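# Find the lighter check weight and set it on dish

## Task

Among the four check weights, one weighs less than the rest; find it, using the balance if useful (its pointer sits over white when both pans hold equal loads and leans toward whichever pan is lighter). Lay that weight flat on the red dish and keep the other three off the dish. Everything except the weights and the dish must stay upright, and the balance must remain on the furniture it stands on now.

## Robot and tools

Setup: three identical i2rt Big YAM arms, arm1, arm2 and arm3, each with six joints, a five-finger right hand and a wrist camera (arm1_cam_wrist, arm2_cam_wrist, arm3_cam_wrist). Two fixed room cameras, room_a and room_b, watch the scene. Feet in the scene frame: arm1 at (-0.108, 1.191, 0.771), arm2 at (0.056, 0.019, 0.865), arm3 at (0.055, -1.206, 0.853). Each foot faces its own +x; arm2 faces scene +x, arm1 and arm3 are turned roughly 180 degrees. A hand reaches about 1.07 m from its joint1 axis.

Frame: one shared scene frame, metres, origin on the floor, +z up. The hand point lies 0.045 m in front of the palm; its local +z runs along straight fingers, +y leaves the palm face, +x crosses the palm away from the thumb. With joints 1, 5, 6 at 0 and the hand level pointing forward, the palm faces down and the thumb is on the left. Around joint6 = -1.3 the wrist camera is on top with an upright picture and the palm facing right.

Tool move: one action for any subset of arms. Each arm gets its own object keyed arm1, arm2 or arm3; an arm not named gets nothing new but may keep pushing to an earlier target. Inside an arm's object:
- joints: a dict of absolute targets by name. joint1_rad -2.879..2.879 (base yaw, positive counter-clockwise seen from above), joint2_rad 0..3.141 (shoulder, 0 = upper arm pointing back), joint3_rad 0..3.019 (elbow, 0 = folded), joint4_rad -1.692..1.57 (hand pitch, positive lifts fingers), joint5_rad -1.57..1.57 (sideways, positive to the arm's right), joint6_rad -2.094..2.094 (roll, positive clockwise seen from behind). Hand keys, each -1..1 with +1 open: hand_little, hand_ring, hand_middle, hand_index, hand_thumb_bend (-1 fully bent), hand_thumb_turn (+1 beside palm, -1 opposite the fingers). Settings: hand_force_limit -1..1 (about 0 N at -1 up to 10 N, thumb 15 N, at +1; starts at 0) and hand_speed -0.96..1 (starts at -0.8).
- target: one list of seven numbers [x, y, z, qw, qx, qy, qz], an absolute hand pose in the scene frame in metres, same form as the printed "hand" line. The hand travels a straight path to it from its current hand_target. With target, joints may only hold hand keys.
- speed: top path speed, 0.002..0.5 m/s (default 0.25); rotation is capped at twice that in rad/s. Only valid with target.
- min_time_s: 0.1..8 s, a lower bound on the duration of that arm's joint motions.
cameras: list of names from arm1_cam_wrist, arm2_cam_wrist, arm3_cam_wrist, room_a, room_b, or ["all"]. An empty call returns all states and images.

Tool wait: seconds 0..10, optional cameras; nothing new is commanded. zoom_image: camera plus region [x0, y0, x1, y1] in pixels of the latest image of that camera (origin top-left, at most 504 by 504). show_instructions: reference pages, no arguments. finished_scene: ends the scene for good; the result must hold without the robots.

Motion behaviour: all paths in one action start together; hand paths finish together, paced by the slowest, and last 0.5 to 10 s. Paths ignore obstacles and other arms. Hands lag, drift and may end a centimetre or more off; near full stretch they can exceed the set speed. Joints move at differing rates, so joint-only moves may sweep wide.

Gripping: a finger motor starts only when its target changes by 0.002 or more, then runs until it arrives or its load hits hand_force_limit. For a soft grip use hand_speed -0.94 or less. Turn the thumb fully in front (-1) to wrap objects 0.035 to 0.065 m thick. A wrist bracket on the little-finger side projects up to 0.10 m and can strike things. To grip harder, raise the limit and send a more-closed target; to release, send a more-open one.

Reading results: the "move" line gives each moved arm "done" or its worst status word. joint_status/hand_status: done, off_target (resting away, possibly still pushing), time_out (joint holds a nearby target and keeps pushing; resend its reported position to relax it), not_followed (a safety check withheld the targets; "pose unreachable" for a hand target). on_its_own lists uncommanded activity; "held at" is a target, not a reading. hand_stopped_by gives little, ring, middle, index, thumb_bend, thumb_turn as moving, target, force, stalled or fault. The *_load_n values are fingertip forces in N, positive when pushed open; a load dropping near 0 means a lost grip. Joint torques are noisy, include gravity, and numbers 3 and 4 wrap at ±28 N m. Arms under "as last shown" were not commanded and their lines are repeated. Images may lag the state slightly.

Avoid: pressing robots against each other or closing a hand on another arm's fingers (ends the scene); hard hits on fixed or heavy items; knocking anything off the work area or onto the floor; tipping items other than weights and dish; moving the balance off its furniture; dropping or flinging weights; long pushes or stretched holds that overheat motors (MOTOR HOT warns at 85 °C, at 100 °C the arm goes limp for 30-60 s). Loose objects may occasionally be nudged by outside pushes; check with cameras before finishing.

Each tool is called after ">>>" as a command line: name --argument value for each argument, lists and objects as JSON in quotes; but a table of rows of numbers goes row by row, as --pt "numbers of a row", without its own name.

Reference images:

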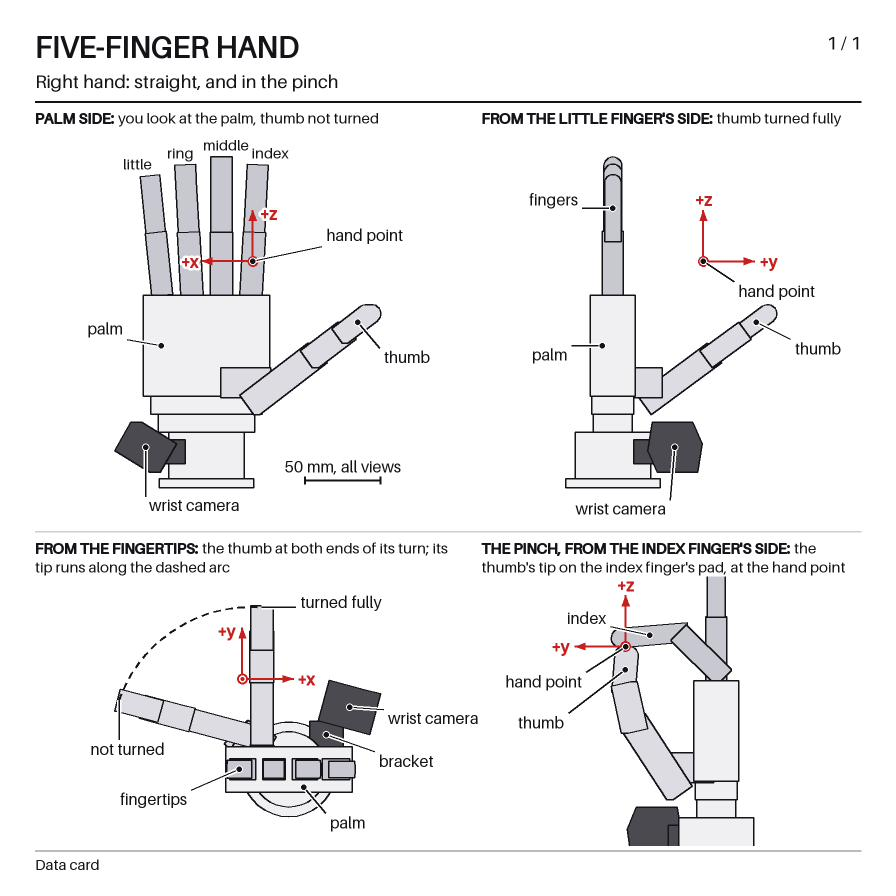

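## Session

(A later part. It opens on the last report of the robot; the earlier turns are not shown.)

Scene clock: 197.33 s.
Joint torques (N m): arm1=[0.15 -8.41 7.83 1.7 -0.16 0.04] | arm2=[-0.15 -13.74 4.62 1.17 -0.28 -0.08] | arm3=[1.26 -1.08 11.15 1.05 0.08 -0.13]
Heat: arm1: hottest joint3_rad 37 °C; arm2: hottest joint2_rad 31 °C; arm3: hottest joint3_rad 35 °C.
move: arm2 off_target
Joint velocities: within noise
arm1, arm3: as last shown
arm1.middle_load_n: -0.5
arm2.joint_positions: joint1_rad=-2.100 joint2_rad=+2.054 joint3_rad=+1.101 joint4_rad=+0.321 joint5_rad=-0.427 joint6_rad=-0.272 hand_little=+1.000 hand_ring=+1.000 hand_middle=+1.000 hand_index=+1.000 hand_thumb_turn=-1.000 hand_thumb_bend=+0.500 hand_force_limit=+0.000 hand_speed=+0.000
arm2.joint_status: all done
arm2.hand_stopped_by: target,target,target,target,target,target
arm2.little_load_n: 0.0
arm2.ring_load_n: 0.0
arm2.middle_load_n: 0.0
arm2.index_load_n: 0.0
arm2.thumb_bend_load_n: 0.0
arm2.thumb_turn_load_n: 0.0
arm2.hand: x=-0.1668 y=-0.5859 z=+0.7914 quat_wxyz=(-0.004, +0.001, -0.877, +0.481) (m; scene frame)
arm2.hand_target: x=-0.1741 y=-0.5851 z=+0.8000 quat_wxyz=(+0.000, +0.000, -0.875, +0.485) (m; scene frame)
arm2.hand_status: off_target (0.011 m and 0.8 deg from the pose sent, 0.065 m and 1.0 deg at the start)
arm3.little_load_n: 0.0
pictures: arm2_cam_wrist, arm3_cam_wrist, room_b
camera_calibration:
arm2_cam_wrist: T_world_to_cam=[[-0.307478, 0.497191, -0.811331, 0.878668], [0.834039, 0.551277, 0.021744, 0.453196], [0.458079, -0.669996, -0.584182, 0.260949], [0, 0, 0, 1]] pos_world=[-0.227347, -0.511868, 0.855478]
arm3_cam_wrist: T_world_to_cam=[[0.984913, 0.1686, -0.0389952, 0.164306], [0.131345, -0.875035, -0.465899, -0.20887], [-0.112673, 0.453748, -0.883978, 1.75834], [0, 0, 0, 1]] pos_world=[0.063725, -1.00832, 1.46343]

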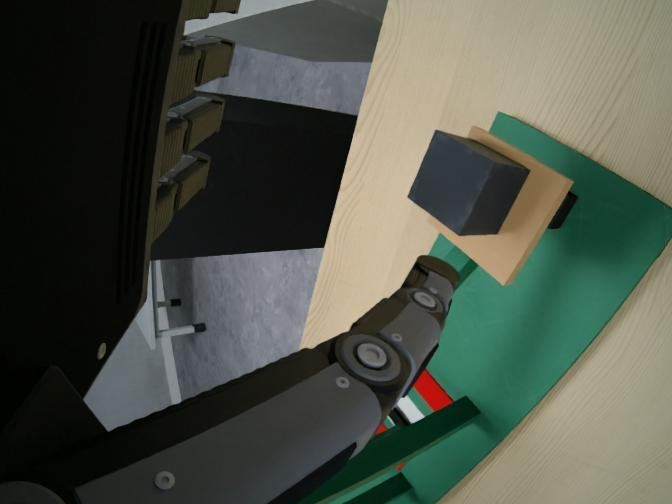

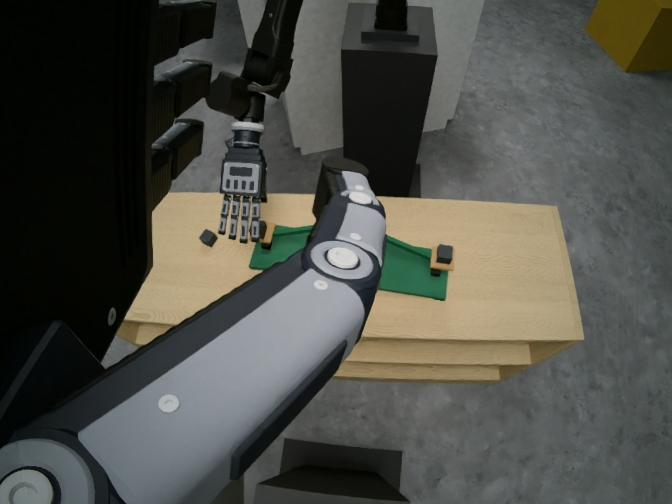

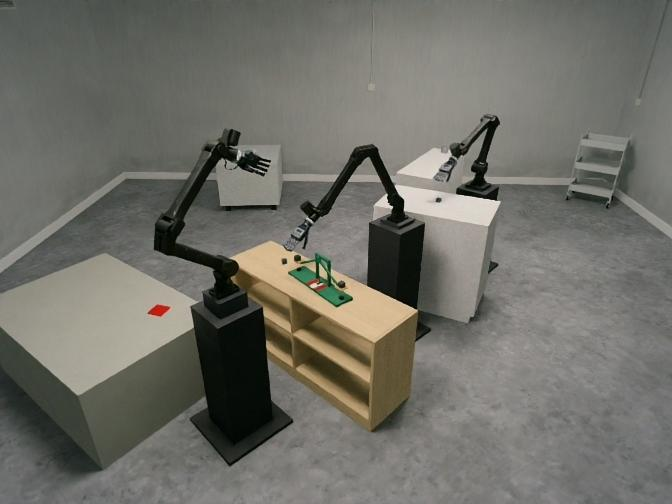

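>>> zoom_image --camera "room_b" --region '[285, 245, 355, 305]'

Scaled by 7.200 from the camera's 672x504 image, which has a finer 960x720 frame.

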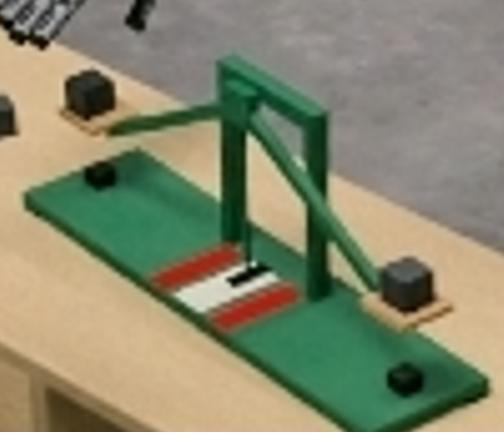

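>>> move --arm1 '{"joints": {"joint1_rad": 0.5}, "min_time_s": 1.5}' --arm2 '{"joints": {"joint2_rad": 1.35, "joint4_rad": -0.05, "joint5_rad": 0, "joint6_rad": 0}, "min_time_s": 1.2}' --arm3 '{"joints": {"hand_thumb_bend": 0.5}}' --cameras '[]'

>>> move --arm2 '{"joints": {"joint1_rad": 1.70}, "min_time_s": 3.5}' --arm3 '{"joints": {"joint1_rad": -2.1, "joint6_rad": 0, "joint4_rad": -0.9}, "min_time_s": 2}' --cameras '["arm2_cam_wrist", "arm3_cam_wrist", "room_b"]'

Scene clock: 203.20 s.
Joint torques (N m): arm1=[0.97 -8.06 7.88 1.83 -0.08 0.06] | arm2=[0.09 -7.59 8.1 1.47 0.14 0.09] | arm3=[1.14 -1.44 11.12 1.05 0.08 -0.13]
Heat: arm1: hottest joint3_rad 37 °C; arm2: hottest joint2_rad 31 °C; arm3: hottest joint3_rad 35 °C.
move: arm1 done; arm2 done; arm3 done
Joint velocities: within noise
arm1.joint_positions: joint1_rad=+0.509 joint2_rad=+1.260 joint3_rad=+0.779 joint4_rad=-0.010 joint5_rad=-0.070 joint6_rad=-0.037 hand_little=+1.000 hand_ring=+1.000 hand_middle=+1.000 hand_index=+1.000 hand_thumb_turn=-1.000 hand_thumb_bend=+0.500 hand_force_limit=+0.000 hand_speed=+0.000
arm1.joint_status: all done
arm1.hand_stopped_by: target,target,target,target,target,target
arm1.little_load_n: 0.0
arm1.ring_load_n: 0.0
arm1.middle_load_n: 0.0
arm1.index_load_n: 0.0
arm1.thumb_bend_load_n: 0.0
arm1.thumb_turn_load_n: 0.0
arm1.hand: x=-0.5004 y=+0.8548 z=+0.9273 quat_wxyz=(+0.217, -0.359, -0.778, +0.468) (m; scene frame)
arm1.hand_target: x=-0.4990 y=+0.8613 z=+0.9211 quat_wxyz=(+0.215, -0.365, -0.780, +0.461) (m; scene frame)
arm1.hand_status: not commanded
arm2.joint_positions: joint1_rad=-2.100 joint2_rad=+1.348 joint3_rad=+1.092 joint4_rad=-0.046 joint5_rad=-0.003 joint6_rad=-0.011 hand_little=+1.000 hand_ring=+1.000 hand_middle=+1.000 hand_index=+1.000 hand_thumb_turn=-1.000 hand_thumb_bend=+0.500 hand_force_limit=+0.000 hand_speed=+0.000
arm2.joint_status: all done
arm2.hand_stopped_by: target,target,target,target,target,target
arm2.little_load_n: 0.0
arm2.ring_load_n: 0.0
arm2.middle_load_n: 0.0
arm2.index_load_n: 0.0
arm2.thumb_bend_load_n: 0.0
arm2.thumb_turn_load_n: 0.0
arm2.hand: x=-0.2047 y=-0.5339 z=+1.1478 quat_wxyz=(+0.152, -0.189, -0.781, +0.575) (m; scene frame)
arm2.hand_target: x=-0.2117 y=-0.5325 z=+1.1509 quat_wxyz=(+0.154, -0.198, -0.778, +0.575) (m; scene frame)
arm2.hand_status: not commanded
arm3.joint_positions: joint1_rad=-1.391 joint2_rad=+0.647 joint3_rad=+1.415 joint4_rad=-1.239 joint5_rad=-0.002 joint6_rad=-1.291 hand_little=+1.000 hand_ring=+1.000 hand_middle=+1.000 hand_index=+1.000 hand_thumb_turn=-1.000 hand_thumb_bend=+0.500 hand_force_limit=+0.000 hand_speed=+0.300
arm3.joint_status: all done
arm3.hand_stopped_by: target,target,target,target,target,target
arm3.little_load_n: 0.0
arm3.ring_load_n: 0.0
arm3.middle_load_n: 0.0
arm3.index_load_n: 0.0
arm3.thumb_bend_load_n: 0.0
arm3.thumb_turn_load_n: 0.5
arm3.hand: x=+0.0517 y=-0.9459 z=+1.3672 quat_wxyz=(+0.446, -0.626, -0.580, -0.269) (m; scene frame)
arm3.hand_target: x=+0.0555 y=-0.9496 z=+1.3751 quat_wxyz=(+0.447, -0.625, -0.578, -0.276) (m; scene frame)
arm3.hand_status: not commanded
pictures: none
No camera images: "cameras" was empty.

Scene clock: 207.13 s.
Joint torques (N m): arm1=[1.2 -8.7 7.95 1.68 -0.07 0.09] | arm2=[2.02 -7.88 8.16 1.43 0.01 0.11] | arm3=[1.38 -1.44 11.26 2.15 0.04 0.1]
Heat: arm1: hottest joint3_rad 37 °C; arm2: hottest joint2_rad 31 °C; arm3: hottest joint3_rad 35 °C.
move: arm2 done; arm3 done
Joint velocities: within noise
arm1: as last shown
arm2.joint_positions: joint1_rad=+1.691 joint2_rad=+1.350 joint3_rad=+1.092 joint4_rad=-0.046 joint5_rad=+0.000 joint6_rad=-0.011 hand_little=+1.000 hand_ring=+1.000 hand_middle=+1.000 hand_index=+1.000 hand_thumb_turn=-1.000 hand_thumb_bend=+0.500 hand_force_limit=+0.000 hand_speed=+0.000
arm2.joint_status: all done
arm2.hand_stopped_by: target,target,target,target,target,target
arm2.little_load_n: 0.0
arm2.ring_load_n: 0.0
arm2.middle_load_n: 0.0
arm2.index_load_n: 0.0
arm2.thumb_bend_load_n: 0.0
arm2.thumb_turn_load_n: 0.0
arm2.hand: x=-0.0632 y=+0.6196 z=+1.1455 quat_wxyz=(-0.591, +0.803, +0.062, -0.047) (m; scene frame)
arm2.hand_target: x=-0.0694 y=+0.6197 z=+1.1500 quat_wxyz=(-0.592, +0.802, +0.062, -0.053) (m; scene frame)
arm2.hand_status: not commanded
arm3.joint_positions: joint1_rad=-2.091 joint2_rad=+0.647 joint3_rad=+1.415 joint4_rad=-0.917 joint5_rad=-0.001 joint6_rad=-0.009 hand_little=+1.000 hand_ring=+1.000 hand_middle=+1.000 hand_index=+1.000 hand_thumb_turn=-1.000 hand_thumb_bend=+0.500 hand_force_limit=+0.000 hand_speed=+0.300
arm3.joint_status: all done
arm3.hand_stopped_by: target,target,target,target,target,target
arm3.little_load_n: 0.0
arm3.ring_load_n: 0.0
arm3.middle_load_n: 0.0
arm3.index_load_n: -0.5
arm3.thumb_bend_load_n: 0.0
arm3.thumb_turn_load_n: 0.0
arm3.hand: x=+0.1671 y=-0.9332 z=+1.4307 quat_wxyz=(+0.631, -0.736, +0.182, -0.164) (m; scene frame)
arm3.hand_target: x=+0.1683 y=-0.9358 z=+1.4461 quat_wxyz=(+0.644, -0.723, +0.186, -0.168) (m; scene frame)
arm3.hand_status: not commanded
pictures: arm2_cam_wrist, arm3_cam_wrist, room_b
camera_calibration:
arm2_cam_wrist: T_world_to_cam=[[0.346329, -0.21706, -0.912656, 1.19827], [-0.744614, -0.655361, -0.126695, 0.512381], [-0.570618, 0.723455, -0.388596, 0.0756607], [0, 0, 0, 1]] pos_world=[0.00970362, 0.541153, 1.18793]
arm3_cam_wrist: T_world_to_cam=[[0.134141, -0.253502, -0.957989, 1.11406], [-0.984655, -0.142994, -0.100036, 0.162836], [-0.111628, 0.956708, -0.268793, 1.41079], [0, 0, 0, 1]] pos_world=[0.16838, -1.04401, 1.46275]

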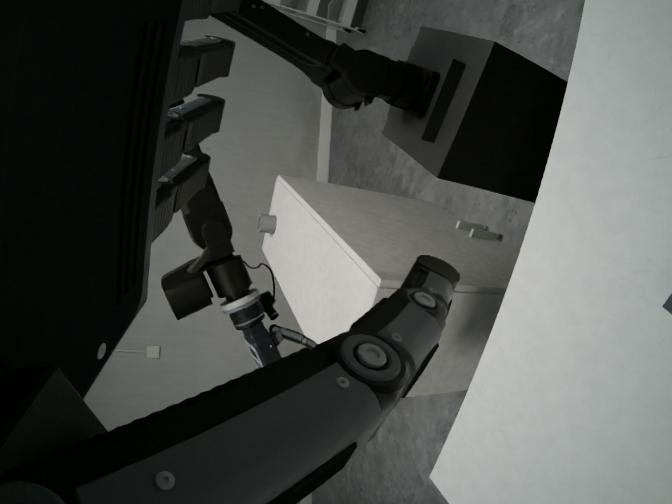

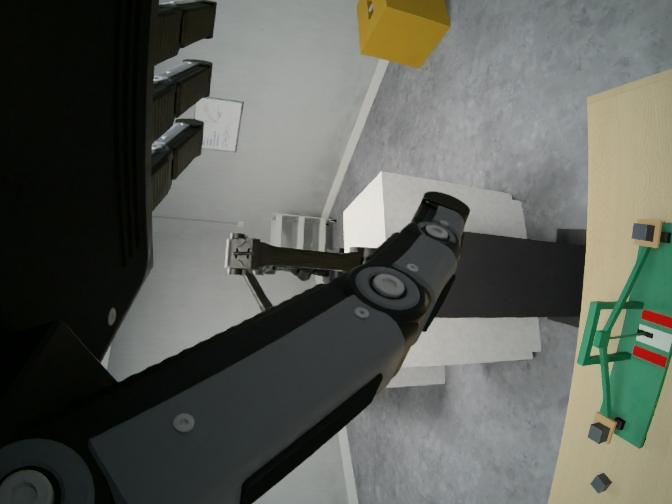

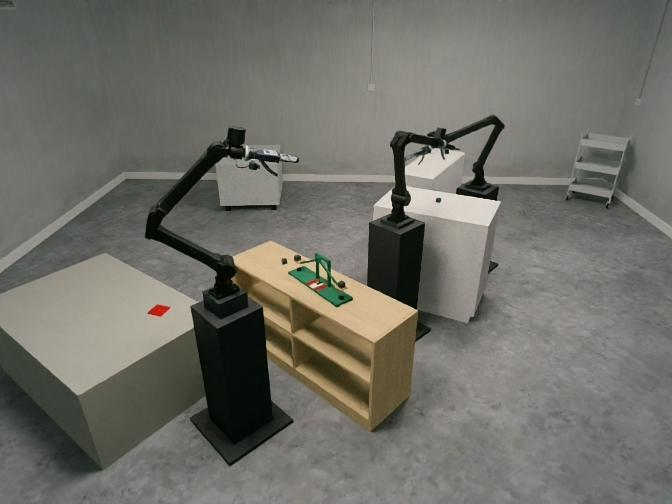

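>>> move --arm2 '{"target": [-0.080, 0.625, 0.855, 0.4825, -0.8703, -0.0877, 0.0486], "speed": 0.3}' --cameras '["arm2_cam_wrist"]'

>>> zoom_image --camera "arm2_cam_wrist" --region '[280, 120, 560, 400]'

Scene clock: 209.53 s.
Joint torques (N m): arm1=[1.2 -8.41 7.83 1.59 -0.05 0.07] | arm2=[2.37 -11.52 6.12 2.15 -0.12 -0.14] | arm3=[1.03 -1.44 11.29 2.13 0.04 0.09]
Heat: arm1: hottest joint3_rad 37 °C; arm2: hottest joint2_rad 31 °C; arm3: hottest joint3_rad 35 °C.
move: arm2 off_target
Joint velocities: within noise
arm1, arm3: as last shown
arm2.joint_positions: joint1_rad=+1.691 joint2_rad=+1.840 joint3_rad=+0.927 joint4_rad=+0.308 joint5_rad=-0.018 joint6_rad=-0.016 hand_little=+1.000 hand_ring=+1.000 hand_middle=+1.000 hand_index=+1.000 hand_thumb_turn=-1.000 hand_thumb_bend=+0.500 hand_force_limit=+0.000 hand_speed=+0.000
arm2.joint_status: not commanded
arm2.hand_stopped_by: target,target,target,target,target,target
arm2.little_load_n: 0.0
arm2.ring_load_n: 0.0
arm2.middle_load_n: 0.0
arm2.index_load_n: 0.0
arm2.thumb_bend_load_n: 0.5
arm2.thumb_turn_load_n: 0.0
arm2.hand: x=-0.0692 y=+0.6142 z=+0.8394 quat_wxyz=(-0.463, +0.882, +0.076, -0.045) (m; scene frame)
arm2.hand_target: x=-0.0799 y=+0.6246 z=+0.8552 quat_wxyz=(-0.482, +0.870, +0.087, -0.049) (m; scene frame)
arm2.hand_status: off_target (0.022 m and 2.9 deg from the pose sent, 0.291 m and 14.9 deg at the start)
arm3.little_load_n: -0.5
arm3.index_load_n: 0.0
pictures: arm2_cam_wrist
camera_calibration:
arm2_cam_wrist: T_world_to_cam=[[0.390812, -0.464476, -0.794688, 0.975897], [-0.727833, -0.68446, 0.0421165, 0.342933], [-0.563494, 0.56194, -0.605556, 0.23889], [0, 0, 0, 1]] pos_world=[0.00281865, 0.553762, 0.905752]

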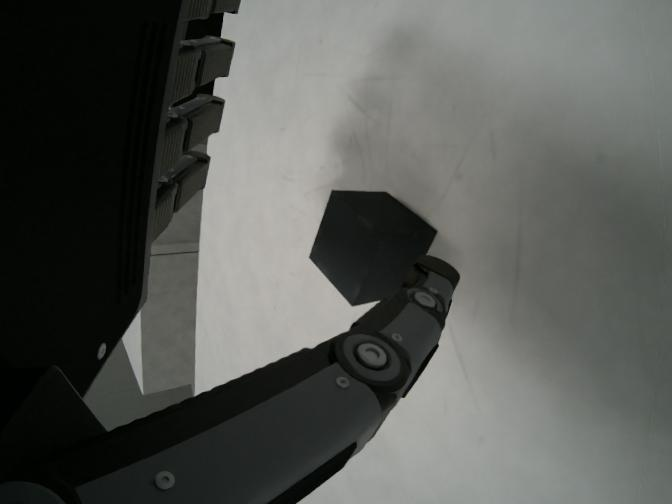

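Scaled by 1.800 from the camera's 672x504 image, which has a finer 960x720 frame.

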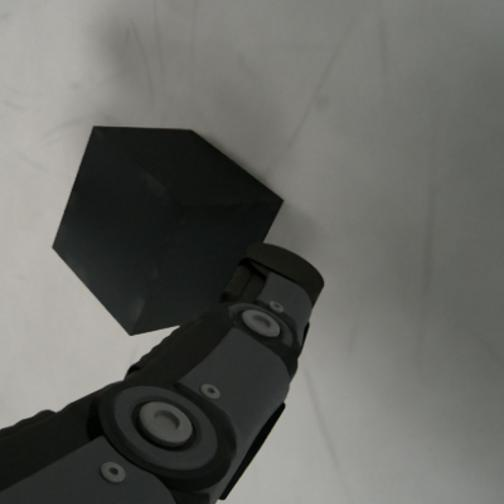

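>>> move --arm2 '{"target": [-0.0935, 0.648, 0.831, 0.4825, -0.8703, -0.0877, 0.0486], "speed": 0.12}' --cameras '["arm2_cam_wrist"]'

>>> zoom_image --camera "arm2_cam_wrist" --region '[240, 120, 520, 400]'

Scene clock: 212.03 s.
Joint torques (N m): arm1=[0.56 -8.23 7.86 1.69 -0.06 0.05] | arm2=[2.26 -11.28 7.69 2.17 0.12 -0.04] | arm3=[1.03 -1.44 11.25 2.13 0.06 0.09]
Heat: arm1: hottest joint3_rad 37 °C; arm2: hottest joint2_rad 31 °C; arm3: hottest joint3_rad 35 °C.
move: arm2 off_target
Joint velocities: within noise
arm1, arm3: as last shown
arm2.joint_positions: joint1_rad=+1.710 joint2_rad=+1.924 joint3_rad=+0.970 joint4_rad=+0.337 joint5_rad=-0.009 joint6_rad=-0.016 hand_little=+1.000 hand_ring=+1.000 hand_middle=+1.000 hand_index=+1.000 hand_thumb_turn=-1.000 hand_thumb_bend=+0.500 hand_force_limit=+0.000 hand_speed=+0.000
arm2.joint_status: not commanded
arm2.hand_stopped_by: target,target,target,target,target,target
arm2.little_load_n: 0.0
arm2.ring_load_n: 0.0
arm2.middle_load_n: 0.0
arm2.index_load_n: 0.0
arm2.thumb_bend_load_n: 0.0
arm2.thumb_turn_load_n: 0.0
arm2.hand: x=-0.0818 y=+0.6251 z=+0.8125 quat_wxyz=(-0.458, +0.884, +0.083, -0.045) (m; scene frame)
arm2.hand_target: x=-0.0934 y=+0.6466 z=+0.8320 quat_wxyz=(-0.483, +0.870, +0.088, -0.049) (m; scene frame)
arm2.hand_status: off_target (0.032 m and 3.3 deg from the pose sent, 0.042 m and 2.9 deg at the start)
arm3.little_load_n: 0.0
pictures: arm2_cam_wrist
camera_calibration:
arm2_cam_wrist: T_world_to_cam=[[0.402105, -0.468546, -0.786623, 0.961411], [-0.719383, -0.693146, 0.045134, 0.346009], [-0.566392, 0.547734, -0.615782, 0.226361], [0, 0, 0, 1]] pos_world=[-0.009466, 0.566315, 0.88004]

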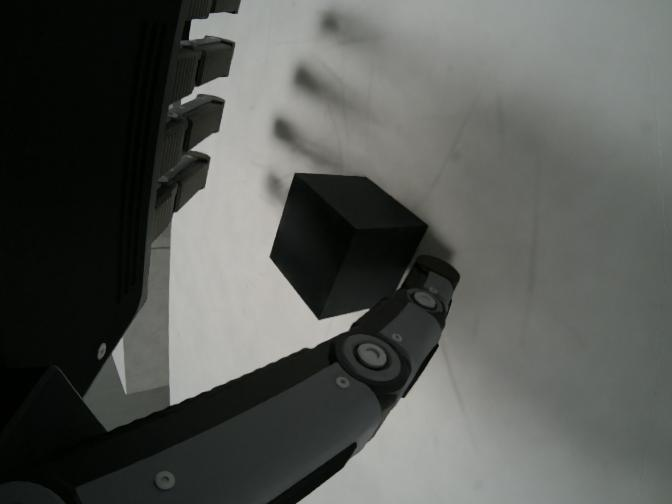

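Scaled by 1.800 from the camera's 672x504 image, which has a finer 960x720 frame.

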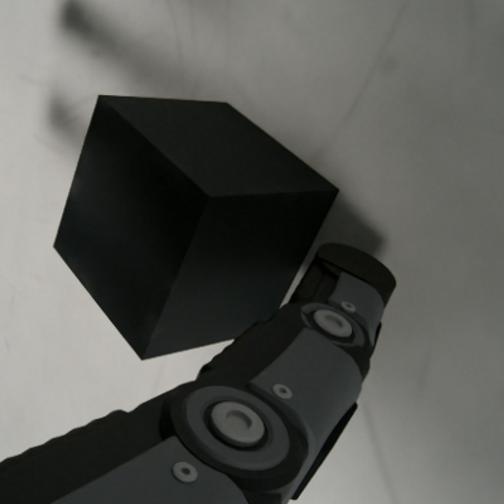

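>>> move --arm2 '{"target": [-0.0957, 0.660, 0.831, 0.4825, -0.8703, -0.0877, 0.0486], "speed": 0.1, "joints": {"hand_index": 0.4, "hand_middle": 0.4, "hand_speed": -0.3, "hand_force_limit": 0}}' --cameras '["arm2_cam_wrist"]'

>>> zoom_image --camera "arm2_cam_wrist" --region '[240, 120, 520, 400]'

Scene clock: 214.00 s.
Joint torques (N m): arm1=[1.03 -8.53 7.92 1.7 -0.02 0.06] | arm2=[2.2 -11.28 7.99 1.39 0.11 -0.04] | arm3=[1.32 -1.44 11.3 2.15 0.05 0.1]
Heat: arm1: hottest joint3_rad 37 °C; arm2: hottest joint2_rad 31 °C; arm3: hottest joint3_rad 35 °C.
move: arm2 off_target
Joint velocities: within noise
arm1, arm3: as last shown
arm1.ring_load_n: -0.5
arm2.joint_positions: joint1_rad=+1.710 joint2_rad=+1.942 joint3_rad=+1.006 joint4_rad=+0.337 joint5_rad=-0.009 joint6_rad=-0.016 hand_little=+1.000 hand_ring=+1.000 hand_middle=+0.400 hand_index=+0.400 hand_thumb_turn=-1.000 hand_thumb_bend=+0.500 hand_force_limit=+0.000 hand_speed=-0.300
arm2.joint_status: all done
arm2.hand_stopped_by: target,target,target,target,target,target
arm2.little_load_n: 0.0
arm2.ring_load_n: 0.0
arm2.middle_load_n: 0.0
arm2.index_load_n: 0.0
arm2.thumb_bend_load_n: 0.5
arm2.thumb_turn_load_n: 0.0
arm2.hand: x=-0.0844 y=+0.6402 z=+0.8165 quat_wxyz=(-0.466, +0.880, +0.083, -0.046) (m; scene frame)
arm2.hand_target: x=-0.0957 y=+0.6589 z=+0.8317 quat_wxyz=(-0.483, +0.870, +0.088, -0.049) (m; scene frame)
arm2.hand_status: off_target (0.027 m and 2.3 deg from the pose sent, 0.042 m and 3.3 deg at the start)
pictures: arm2_cam_wrist
camera_calibration:
arm2_cam_wrist: T_world_to_cam=[[0.399515, -0.454397, -0.796185, 0.971092], [-0.719409, -0.693709, 0.0349224, 0.363177], [-0.568189, 0.55883, -0.604044, 0.20225], [0, 0, 0, 1]] pos_world=[-0.0117767, 0.580177, 0.882654]

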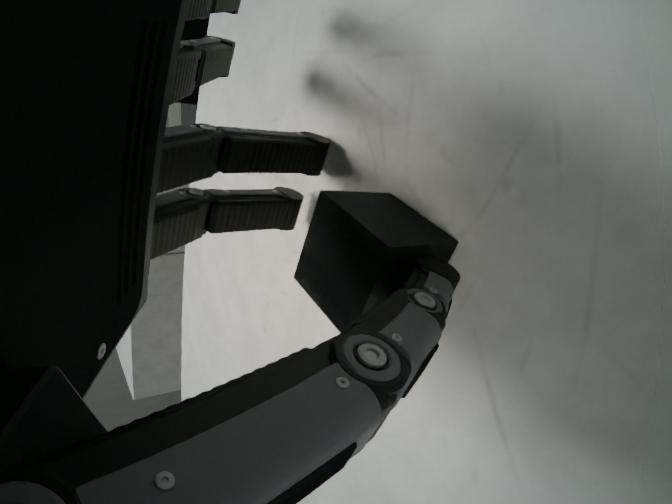

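Scaled by 1.800 from the camera's 672x504 image, which has a finer 960x720 frame.

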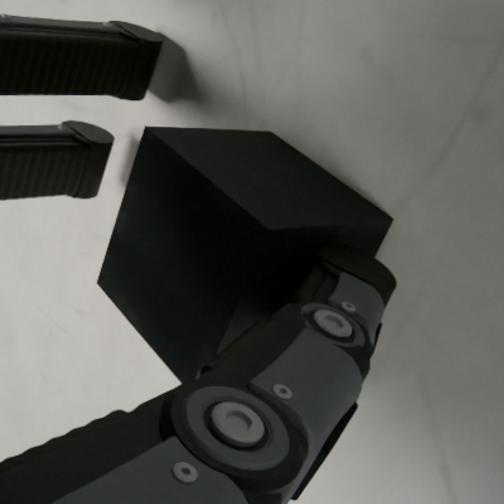

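>>> move --arm2 '{"joints": {"hand_index": -0.5, "hand_middle": -0.5, "hand_speed": -0.87, "hand_force_limit": 0}}' --cameras '[]'

>>> move --arm2 '{"joints": {"joint2_rad": 1.5, "joint4_rad": -0.1}, "min_time_s": 1.2}' --cameras '["arm2_cam_wrist"]'

Scene clock: 217.23 s.
Joint torques (N m): arm1=[0.62 -8.23 7.8 1.7 -0.06 0.08] | arm2=[2.26 -11.52 7.91 1.42 0.11 -0.04] | arm3=[1.14 -1.55 11.25 2.14 0.06 0.08]
Heat: arm1: hottest joint3_rad 37 °C; arm2: hottest joint2_rad 31 °C; arm3: hottest joint3_rad 35 °C.
move: arm2 off_target
Joint velocities: within noise
arm1, arm3: as last shown
arm1.ring_load_n: 0.0
arm1.middle_load_n: -0.5
arm2.joint_positions: joint1_rad=+1.710 joint2_rad=+1.942 joint3_rad=+1.007 joint4_rad=+0.337 joint5_rad=-0.009 joint6_rad=-0.016 hand_little=+1.000 hand_ring=+1.000 hand_middle=-0.007 hand_index=-0.044 hand_thumb_turn=-1.000 hand_thumb_bend=+0.502 hand_force_limit=+0.000 hand_speed=-0.870
arm2.joint_status: hand_middle off_target (ended at -0.007, target -0.500); hand_index off_target (ended at -0.044, target -0.500); the others done
arm2.hand_stopped_by: target,target,force,force,target,target
arm2.little_load_n: 0.0
arm2.ring_load_n: 0.0
arm2.middle_load_n: 3.0
arm2.index_load_n: 7.5
arm2.thumb_bend_load_n: 9.0
arm2.thumb_turn_load_n: -1.5
arm2.hand: x=-0.0845 y=+0.6409 z=+0.8169 quat_wxyz=(-0.466, +0.879, +0.083, -0.046) (m; scene frame)
arm2.hand_target: x=-0.0957 y=+0.6589 z=+0.8318 quat_wxyz=(-0.483, +0.870, +0.088, -0.049) (m; scene frame)
arm2.hand_status: not commanded
pictures: none
No camera images: "cameras" was empty.

Scene clock: 219.07 s.
Joint torques (N m): arm1=[0.79 -8.23 7.8 1.52 -0.09 0.08] | arm2=[2.32 -9.99 9.48 1.39 0.11 -0.04] | arm3=[0.97 -1.49 11.25 2.13 0.05 0.08]
Heat: arm1: hottest joint3_rad 37 °C; arm2: hottest joint2_rad 31 °C; arm3: hottest joint3_rad 35 °C.
move: arm2 done
Joint velocities: within noise
arm1, arm3: as last shown
arm2.joint_positions: joint1_rad=+1.710 joint2_rad=+1.515 joint3_rad=+1.012 joint4_rad=-0.099 joint5_rad=-0.009 joint6_rad=-0.016 hand_little=+1.000 hand_ring=+1.000 hand_middle=-0.007 hand_index=-0.044 hand_thumb_turn=-1.000 hand_thumb_bend=+0.502 hand_force_limit=+0.000 hand_speed=-0.870
arm2.joint_status: all done
arm2.hand_stopped_by: target,target,force,force,target,target
arm2.little_load_n: 0.0
arm2.ring_load_n: -0.5
arm2.middle_load_n: 3.0
arm2.index_load_n: 7.0
arm2.thumb_bend_load_n: 9.5
arm2.thumb_turn_load_n: -1.5
arm2.hand: x=-0.0742 y=+0.5945 z=+0.9929 quat_wxyz=(-0.465, +0.880, +0.083, -0.046) (m; scene frame)
arm2.hand_target: x=-0.0835 y=+0.6060 z=+1.0209 quat_wxyz=(-0.487, +0.868, +0.087, -0.049) (m; scene frame)
arm2.hand_status: not commanded
pictures: arm2_cam_wrist
camera_calibration:
arm2_cam_wrist: T_world_to_cam=[[0.399955, -0.456823, -0.794575, 1.08665], [-0.719634, -0.693398, 0.0364212, 0.33095], [-0.567595, 0.557236, -0.606073, 0.343158], [0, 0, 0, 1]] pos_world=[-0.00167406, 0.534667, 1.05935]

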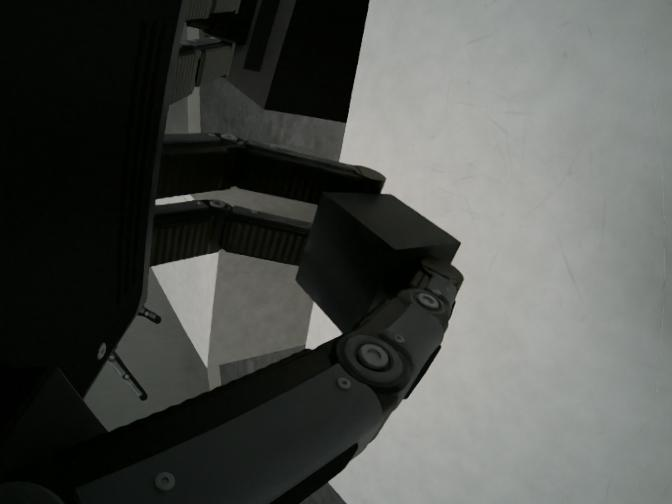

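>>> move --arm2 '{"joints": {"joint1_rad": -1.12}, "min_time_s": 2.8}' --cameras '[]'

>>> move --arm2 '{"target": [0.395, -0.635, 0.79, 0, 0, 0.8746, -0.4849], "speed": 0.25}' --cameras '["arm2_cam_wrist", "arm3_cam_wrist"]'

Scene clock: 223.70 s.
Joint torques (N m): arm1=[0.67 -8.29 7.8 1.66 -0.1 0.06] | arm2=[0.73 -9.93 9.39 1.36 0 -0.04] | arm3=[1.32 -1.49 11.26 2.14 0.03 0.11]
Heat: arm1: hottest joint3_rad 37 °C; arm2: hottest joint2_rad 31 °C; arm3: hottest joint3_rad 35 °C.
move: arm2 done
Joint velocities: within noise
arm1, arm3: as last shown
arm1.little_load_n: -0.5
arm1.middle_load_n: 0.0
arm1.index_load_n: -0.5
arm2.joint_positions: joint1_rad=-1.114 joint2_rad=+1.515 joint3_rad=+1.012 joint4_rad=-0.099 joint5_rad=-0.006 joint6_rad=-0.016 hand_little=+1.000 hand_ring=+1.000 hand_middle=-0.007 hand_index=-0.044 hand_thumb_turn=-1.000 hand_thumb_bend=+0.502 hand_force_limit=+0.000 hand_speed=-0.870
arm2.joint_status: all done
arm2.hand_stopped_by: target,target,force,force,target,target
arm2.little_load_n: 0.0
arm2.ring_load_n: 0.0
arm2.middle_load_n: 3.0
arm2.index_load_n: 7.0
arm2.thumb_bend_load_n: 9.5
arm2.thumb_turn_load_n: -1.5
arm2.hand: x=+0.3622 y=-0.4873 z=+0.9869 quat_wxyz=(-0.107, +0.225, -0.857, +0.450) (m; scene frame)
arm2.hand_target: x=+0.3659 y=-0.5008 z=+1.0148 quat_wxyz=(-0.111, +0.221, -0.846, +0.473) (m; scene frame)
arm2.hand_status: not commanded
pictures: none
No camera images: "cameras" was empty.

Scene clock: 225.73 s.
Joint torques (N m): arm1=[0.67 -8.23 7.88 1.69 -0.06 0.09] | arm2=[2.08 -14.92 8.24 1.55 0.37 0.11] | arm3=[1.08 -1.38 11.28 2.15 0.05 0.1]
Heat: arm1: hottest joint3_rad 37 °C; arm2: hottest joint2_rad 31 °C; arm3: hottest joint3_rad 35 °C.
move: arm2 off_target
Joint velocities: within noise
arm1.joint_positions: joint1_rad=+0.509 joint2_rad=+1.260 joint3_rad=+0.779 joint4_rad=-0.010 joint5_rad=-0.070 joint6_rad=-0.037 hand_little=+1.000 hand_ring=+1.000 hand_middle=+1.000 hand_index=+1.000 hand_thumb_turn=-1.000 hand_thumb_bend=+0.500 hand_force_limit=+0.000 hand_speed=+0.000
arm1.joint_status: not commanded
arm1.hand_stopped_by: target,target,target,target,target,target
arm1.little_load_n: -0.5
arm1.ring_load_n: -0.5
arm1.middle_load_n: 0.0
arm1.index_load_n: 0.0
arm1.thumb_bend_load_n: 0.0
arm1.thumb_turn_load_n: 0.0
arm1.hand: x=-0.5004 y=+0.8548 z=+0.9273 quat_wxyz=(+0.217, -0.359, -0.778, +0.468) (m; scene frame)
arm1.hand_target: x=-0.4990 y=+0.8613 z=+0.9211 quat_wxyz=(+0.215, -0.365, -0.780, +0.461) (m; scene frame)
arm1.hand_status: not commanded
arm2.joint_positions: joint1_rad=-1.085 joint2_rad=+2.164 joint3_rad=+1.270 joint4_rad=+0.200 joint5_rad=+0.435 joint6_rad=+0.300 hand_little=+1.000 hand_ring=+1.000 hand_middle=-0.007 hand_index=-0.044 hand_thumb_turn=-1.000 hand_thumb_bend=+0.502 hand_force_limit=+0.000 hand_speed=-0.870
arm2.joint_status: not commanded
arm2.hand_stopped_by: target,target,force,force,target,target
arm2.little_load_n: 0.0
arm2.ring_load_n: 0.0
arm2.middle_load_n: 3.0
arm2.index_load_n: 6.5
arm2.thumb_bend_load_n: 9.5
arm2.thumb_turn_load_n: -1.5
arm2.hand: x=+0.3709 y=-0.6133 z=+0.7592 quat_wxyz=(+0.019, +0.008, -0.889, +0.458) (m; scene frame)
arm2.hand_target: x=+0.3941 y=-0.6330 z=+0.7910 quat_wxyz=(+0.000, +0.000, -0.875, +0.485) (m; scene frame)
arm2.hand_status: off_target (0.045 m and 4.3 deg from the pose sent, 0.248 m and 29.0 deg at the start)
arm3: as last shown
arm3.index_load_n: -0.5
pictures: arm2_cam_wrist, arm3_cam_wrist
camera_calibration:
arm2_cam_wrist: T_world_to_cam=[[-0.341112, 0.540949, -0.768776, 1.03843], [0.840014, 0.54249, 0.00900231, 0.0225296], [0.421924, -0.642712, -0.639454, 0.0495791], [0, 0, 0, 1]] pos_world=[0.314377, -0.542094, 0.82982]
arm3_cam_wrist: T_world_to_cam=[[0.134141, -0.253502, -0.957989, 1.11406], [-0.984655, -0.142994, -0.100036, 0.162836], [-0.111628, 0.956708, -0.268793, 1.41079], [0, 0, 0, 1]] pos_world=[0.16838, -1.04401, 1.46275]

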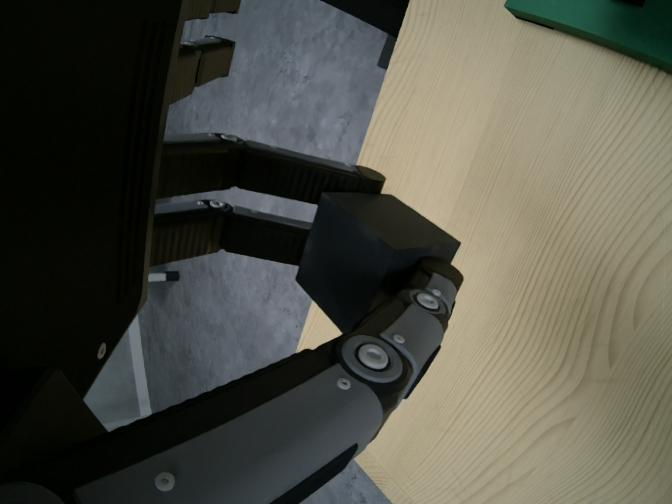

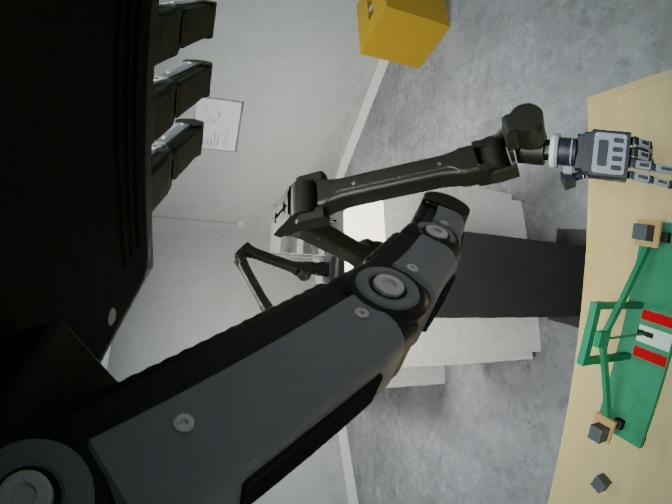

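>>> move --arm2 '{"target": [0.395, -0.635, 0.70, 0, 0, 0.8746, -0.4849], "speed": 0.15}' --cameras '["arm2_cam_wrist"]'

>>> move --arm2 '{"target": [0.395, -0.633, 0.672, 0, 0, 0.8746, -0.4849], "speed": 0.05}' --cameras '["arm2_cam_wrist"]'

Scene clock: 228.10 s.
Joint torques (N m): arm1=[0.56 -8.18 7.83 1.69 -0.08 0.04] | arm2=[2.08 -15.74 6.94 2.04 0.38 0.11] | arm3=[1.2 -1.73 11.26 2.11 0.04 0.09]
Heat: arm1: hottest joint3_rad 37 °C; arm2: hottest joint2_rad 31 °C; arm3: hottest joint3_rad 35 °C.
move: arm2 off_target
Joint velocities: within noise
arm1: as last shown
arm1.little_load_n: 0.0
arm1.ring_load_n: 0.0
arm2.joint_positions: joint1_rad=-1.084 joint2_rad=+2.349 joint3_rad=+1.308 joint4_rad=+0.342 joint5_rad=+0.436 joint6_rad=+0.302 hand_little=+1.000 hand_ring=+1.000 hand_middle=-0.007 hand_index=-0.044 hand_thumb_turn=-1.000 hand_thumb_bend=+0.502 hand_force_limit=+0.000 hand_speed=-0.870
arm2.joint_status: not commanded
arm2.hand_stopped_by: target,target,force,force,target,target
arm2.little_load_n: 0.0
arm2.ring_load_n: 0.0
arm2.middle_load_n: 3.0
arm2.index_load_n: 7.0
arm2.thumb_bend_load_n: 9.5
arm2.thumb_turn_load_n: -1.5
arm2.hand: x=+0.3700 y=-0.6121 z=+0.6724 quat_wxyz=(+0.020, +0.009, -0.890, +0.456) (m; scene frame)
arm2.hand_target: x=+0.3944 y=-0.6332 z=+0.7015 quat_wxyz=(-0.001, +0.000, -0.875, +0.485) (m; scene frame)
arm2.hand_status: off_target (0.044 m and 4.5 deg from the pose sent, 0.068 m and 4.3 deg at the start)
arm3.joint_positions: joint1_rad=-2.091 joint2_rad=+0.647 joint3_rad=+1.415 joint4_rad=-0.917 joint5_rad=-0.001 joint6_rad=-0.009 hand_little=+1.000 hand_ring=+1.000 hand_middle=+1.000 hand_index=+1.000 hand_thumb_turn=-1.000 hand_thumb_bend=+0.500 hand_force_limit=+0.000 hand_speed=+0.300
arm3.joint_status: not commanded
arm3.hand_stopped_by: target,target,target,target,target,target
arm3.little_load_n: 0.0
arm3.ring_load_n: 0.0
arm3.middle_load_n: 0.5
arm3.index_load_n: 0.0
arm3.thumb_bend_load_n: 0.0
arm3.thumb_turn_load_n: 0.0
arm3.hand: x=+0.1671 y=-0.9332 z=+1.4307 quat_wxyz=(+0.631, -0.736, +0.182, -0.164) (m; scene frame)
arm3.hand_target: x=+0.1683 y=-0.9358 z=+1.4461 quat_wxyz=(+0.644, -0.723, +0.186, -0.168) (m; scene frame)
arm3.hand_status: not commanded
pictures: arm2_cam_wrist
camera_calibration:
arm2_cam_wrist: T_world_to_cam=[[-0.342107, 0.54415, -0.76607, 0.971136], [0.840406, 0.541872, 0.00959526, 0.0225381], [0.420334, -0.640527, -0.642685, -0.000661744], [0, 0, 0, 1]] pos_world=[0.31357, -0.54108, 0.743317]

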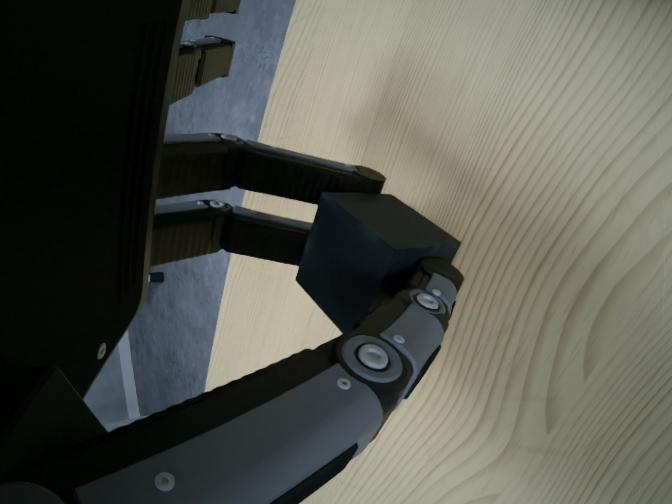

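Scene clock: 229.40 s.
Joint torques (N m): arm1=[1.08 -8.41 7.75 1.76 -0.06 0.08] | arm2=[2.08 -15.62 6.65 2.11 0.37 0.11] | arm3=[1.14 -1.61 11.23 2.17 0.05 0.1]
Heat: arm1: hottest joint3_rad 37 °C; arm2: hottest joint2_rad 31 °C; arm3: hottest joint3_rad 35 °C.
move: arm2 off_target
Joint velocities: within noise
arm1, arm3: as last shown
arm2.joint_positions: joint1_rad=-1.082 joint2_rad=+2.404 joint3_rad=+1.324 joint4_rad=+0.385 joint5_rad=+0.438 joint6_rad=+0.303 hand_little=+1.000 hand_ring=+1.000 hand_middle=-0.007 hand_index=-0.044 hand_thumb_turn=-1.000 hand_thumb_bend=+0.502 hand_force_limit=+0.000 hand_speed=-0.870
arm2.joint_status: not commanded
arm2.hand_stopped_by: target,target,force,force,target,target
arm2.little_load_n: 0.0
arm2.ring_load_n: 0.0
arm2.middle_load_n: 3.0
arm2.index_load_n: 6.5
arm2.thumb_bend_load_n: 9.5
arm2.thumb_turn_load_n: -1.5
arm2.hand: x=+0.3704 y=-0.6113 z=+0.6483 quat_wxyz=(+0.020, +0.008, -0.889, +0.458) (m; scene frame)
arm2.hand_target: x=+0.3943 y=-0.6313 z=+0.6733 quat_wxyz=(+0.000, +0.000, -0.875, +0.485) (m; scene frame)
arm2.hand_status: off_target (0.040 m and 4.3 deg from the pose sent, 0.033 m and 4.5 deg at the start)
arm3.middle_load_n: 0.0
pictures: arm2_cam_wrist
camera_calibration:
arm2_cam_wrist: T_world_to_cam=[[-0.340713, 0.541201, -0.768776, 0.951963], [0.840479, 0.541771, 0.00890401, 0.0223161], [0.42132, -0.643106, -0.639456, -0.0199039], [0, 0, 0, 1]] pos_world=[0.313976, -0.540094, 0.71892]

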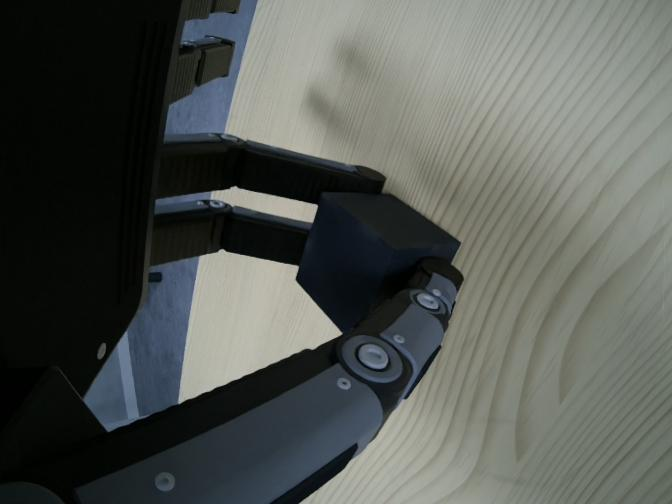

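>>> move --arm2 '{"target": [0.395, -0.633, 0.660, 0, 0, 0.8746, -0.4849], "speed": 0.04}' --cameras '["arm2_cam_wrist"]'

>>> zoom_image --camera "arm2_cam_wrist" --region '[280, 120, 560, 400]'

Scene clock: 230.83 s.
Joint torques (N m): arm1=[0.56 -8.23 7.83 1.65 -0.07 0.08] | arm2=[1.9 -14.74 6.52 2.02 0.33 0.09] | arm3=[1.26 -1.44 11.29 2.1 0.03 0.09]
Heat: arm1: hottest joint3_rad 37 °C; arm2: hottest joint2_rad 31 °C; arm3: hottest joint3_rad 35 °C.
move: arm2 off_target
Joint velocities: within noise
arm1, arm3: as last shown
arm2.joint_positions: joint1_rad=-1.082 joint2_rad=+2.420 joint3_rad=+1.338 joint4_rad=+0.402 joint5_rad=+0.439 joint6_rad=+0.303 hand_little=+1.000 hand_ring=+1.000 hand_middle=-0.007 hand_index=-0.044 hand_thumb_turn=-1.000 hand_thumb_bend=+0.502 hand_force_limit=+0.000 hand_speed=-0.870
arm2.joint_status: not commanded
arm2.hand_stopped_by: target,target,force,force,target,target
arm2.little_load_n: 0.0
arm2.ring_load_n: 0.0
arm2.middle_load_n: 2.5
arm2.index_load_n: 6.5
arm2.thumb_bend_load_n: 8.5
arm2.thumb_turn_load_n: -2.0
arm2.hand: x=+0.3734 y=-0.6165 z=+0.6458 quat_wxyz=(+0.016, +0.006, -0.886, +0.464) (m; scene frame)
arm2.hand_target: x=+0.3946 y=-0.6316 z=+0.6610 quat_wxyz=(+0.000, +0.000, -0.875, +0.485) (m; scene frame)
arm2.hand_status: off_target (0.031 m and 3.4 deg from the pose sent, 0.035 m and 4.3 deg at the start)
pictures: arm2_cam_wrist
camera_calibration:
arm2_cam_wrist: T_world_to_cam=[[-0.334077, 0.53042, -0.779132, 0.951441], [0.840989, 0.540998, 0.007702, 0.022754], [0.425594, -0.652668, -0.626812, -0.0417842], [0, 0, 0, 1]] pos_world=[0.316502, -0.544244, 0.714933]

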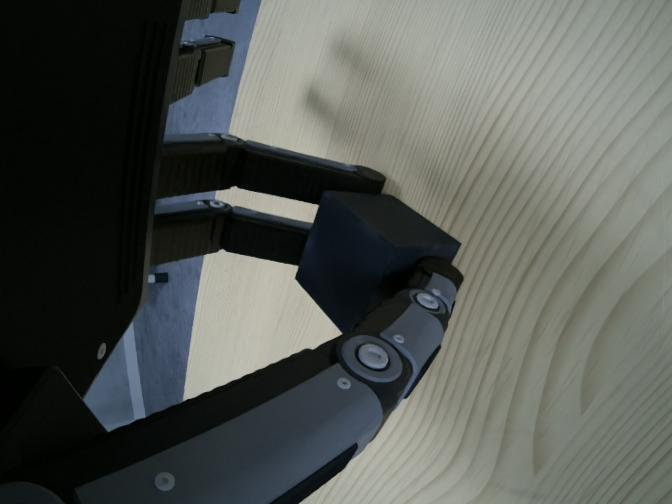

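Scaled by 1.800 from the camera's 672x504 image, which has a finer 960x720 frame.

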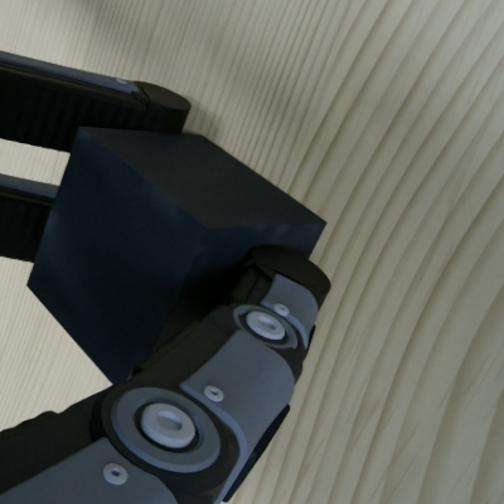

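>>> move --arm2 '{"joints": {"hand_index": 0.5, "hand_middle": 0.5, "hand_speed": -0.6}}' --arm3 '{"joints": {"hand_speed": 0.2}}' --cameras '[]'

>>> move --arm2 '{"target": [0.385, -0.570, 0.78, 0, 0, 0.8746, -0.4849], "speed": 0.2, "joints": {"hand_index": 1, "hand_middle": 1, "hand_speed": 0}}' --cameras '["arm2_cam_wrist"]'

Scene clock: 232.33 s.
Joint torques (N m): arm1=[0.73 -8.29 7.91 1.87 -0.07 0.07] | arm2=[2.02 -14.68 6.39 2.03 0.32 0.1] | arm3=[1.44 -1.55 11.28 2.17 0.03 0.09]
Heat: arm1: hottest joint3_rad 37 °C; arm2: hottest joint2_rad 31 °C; arm3: hottest joint3_rad 35 °C.
move: arm2 done; arm3 done
Joint velocities: within noise
arm1: as last shown
arm2.joint_positions: joint1_rad=-1.082 joint2_rad=+2.420 joint3_rad=+1.340 joint4_rad=+0.403 joint5_rad=+0.439 joint6_rad=+0.304 hand_little=+1.000 hand_ring=+1.000 hand_middle=+0.500 hand_index=+0.500 hand_thumb_turn=-1.000 hand_thumb_bend=+0.500 hand_force_limit=+0.000 hand_speed=-0.600
arm2.joint_status: all done
arm2.hand_stopped_by: target,target,target,target,target,target
arm2.little_load_n: 0.0
arm2.ring_load_n: 0.0
arm2.middle_load_n: 0.0
arm2.index_load_n: 0.0
arm2.thumb_bend_load_n: 0.5
arm2.thumb_turn_load_n: 0.0
arm2.hand: x=+0.3738 y=-0.6172 z=+0.6462 quat_wxyz=(+0.016, +0.005, -0.885, +0.465) (m; scene frame)
arm2.hand_target: x=+0.3945 y=-0.6316 z=+0.6608 quat_wxyz=(+0.000, +0.000, -0.875, +0.485) (m; scene frame)
arm2.hand_status: not commanded
arm3.joint_positions: joint1_rad=-2.091 joint2_rad=+0.647 joint3_rad=+1.415 joint4_rad=-0.917 joint5_rad=-0.001 joint6_rad=-0.009 hand_little=+1.000 hand_ring=+1.000 hand_middle=+1.000 hand_index=+1.000 hand_thumb_turn=-1.000 hand_thumb_bend=+0.500 hand_force_limit=+0.000 hand_speed=+0.200
arm3.joint_status: all done
arm3.hand_stopped_by: target,target,target,target,target,target
arm3.little_load_n: 0.0
arm3.ring_load_n: 0.0
arm3.middle_load_n: 0.0
arm3.index_load_n: 0.0
arm3.thumb_bend_load_n: 0.0
arm3.thumb_turn_load_n: 0.0
arm3.hand: x=+0.1671 y=-0.9332 z=+1.4307 quat_wxyz=(+0.631, -0.736, +0.182, -0.164) (m; scene frame)
arm3.hand_target: x=+0.1683 y=-0.9358 z=+1.4461 quat_wxyz=(+0.644, -0.723, +0.186, -0.168) (m; scene frame)
arm3.hand_status: not commanded
pictures: none
No camera images: "cameras" was empty.

Scene clock: 233.87 s.
Joint torques (N m): arm1=[0.73 -8.06 7.8 1.62 -0.05 0.04] | arm2=[1.96 -14.45 4.4 1.09 0.36 0.11] | arm3=[1.2 -1.55 11.26 2.17 0.05 0.11]
Heat: arm1: hottest joint3_rad 37 °C; arm2: hottest joint2_rad 31 °C; arm3: hottest joint3_rad 35 °C.
move: arm2 off_target
Joint velocities: within noise
arm1, arm3: as last shown
arm2.joint_positions: joint1_rad=-1.040 joint2_rad=+2.091 joint3_rad=+1.120 joint4_rad=+0.322 joint5_rad=+0.472 joint6_rad=+0.330 hand_little=+1.000 hand_ring=+1.000 hand_middle=+1.000 hand_index=+1.000 hand_thumb_turn=-1.000 hand_thumb_bend=+0.500 hand_force_limit=+0.000 hand_speed=+0.000
arm2.joint_status: all done
arm2.hand_stopped_by: target,target,target,target,target,target
arm2.little_load_n: -0.5
arm2.ring_load_n: 0.0
arm2.middle_load_n: 0.0
arm2.index_load_n: 0.0
arm2.thumb_bend_load_n: 0.0
arm2.thumb_turn_load_n: 0.0
arm2.hand: x=+0.3757 y=-0.5720 z=+0.7702 quat_wxyz=(+0.007, +0.001, -0.877, +0.480) (m; scene frame)
arm2.hand_target: x=+0.3849 y=-0.5700 z=+0.7799 quat_wxyz=(+0.000, +0.000, -0.875, +0.485) (m; scene frame)
arm2.hand_status: off_target (0.014 m and 1.0 deg from the pose sent, 0.142 m and 3.2 deg at the start)
arm3.middle_load_n: -0.5
pictures: arm2_cam_wrist
camera_calibration:
arm2_cam_wrist: T_world_to_cam=[[-0.318697, 0.50095, -0.804662, 1.02251], [0.839943, 0.54265, 0.0051618, -0.000823369], [0.439236, -0.674226, -0.59371, 0.021373], [0, 0, 0, 1]] pos_world=[0.317174, -0.49737, 0.835469]

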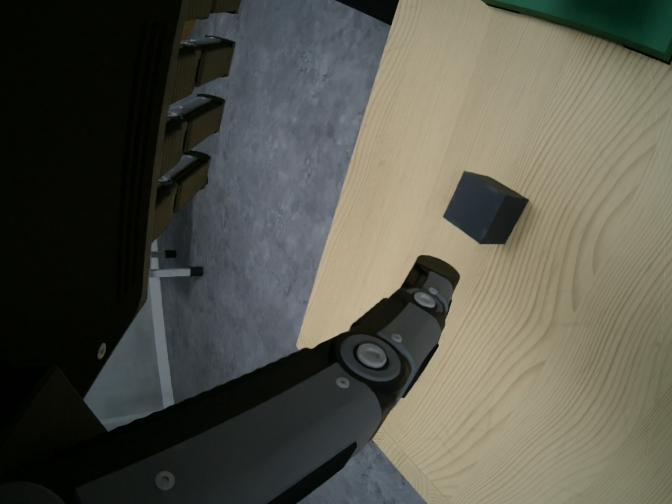

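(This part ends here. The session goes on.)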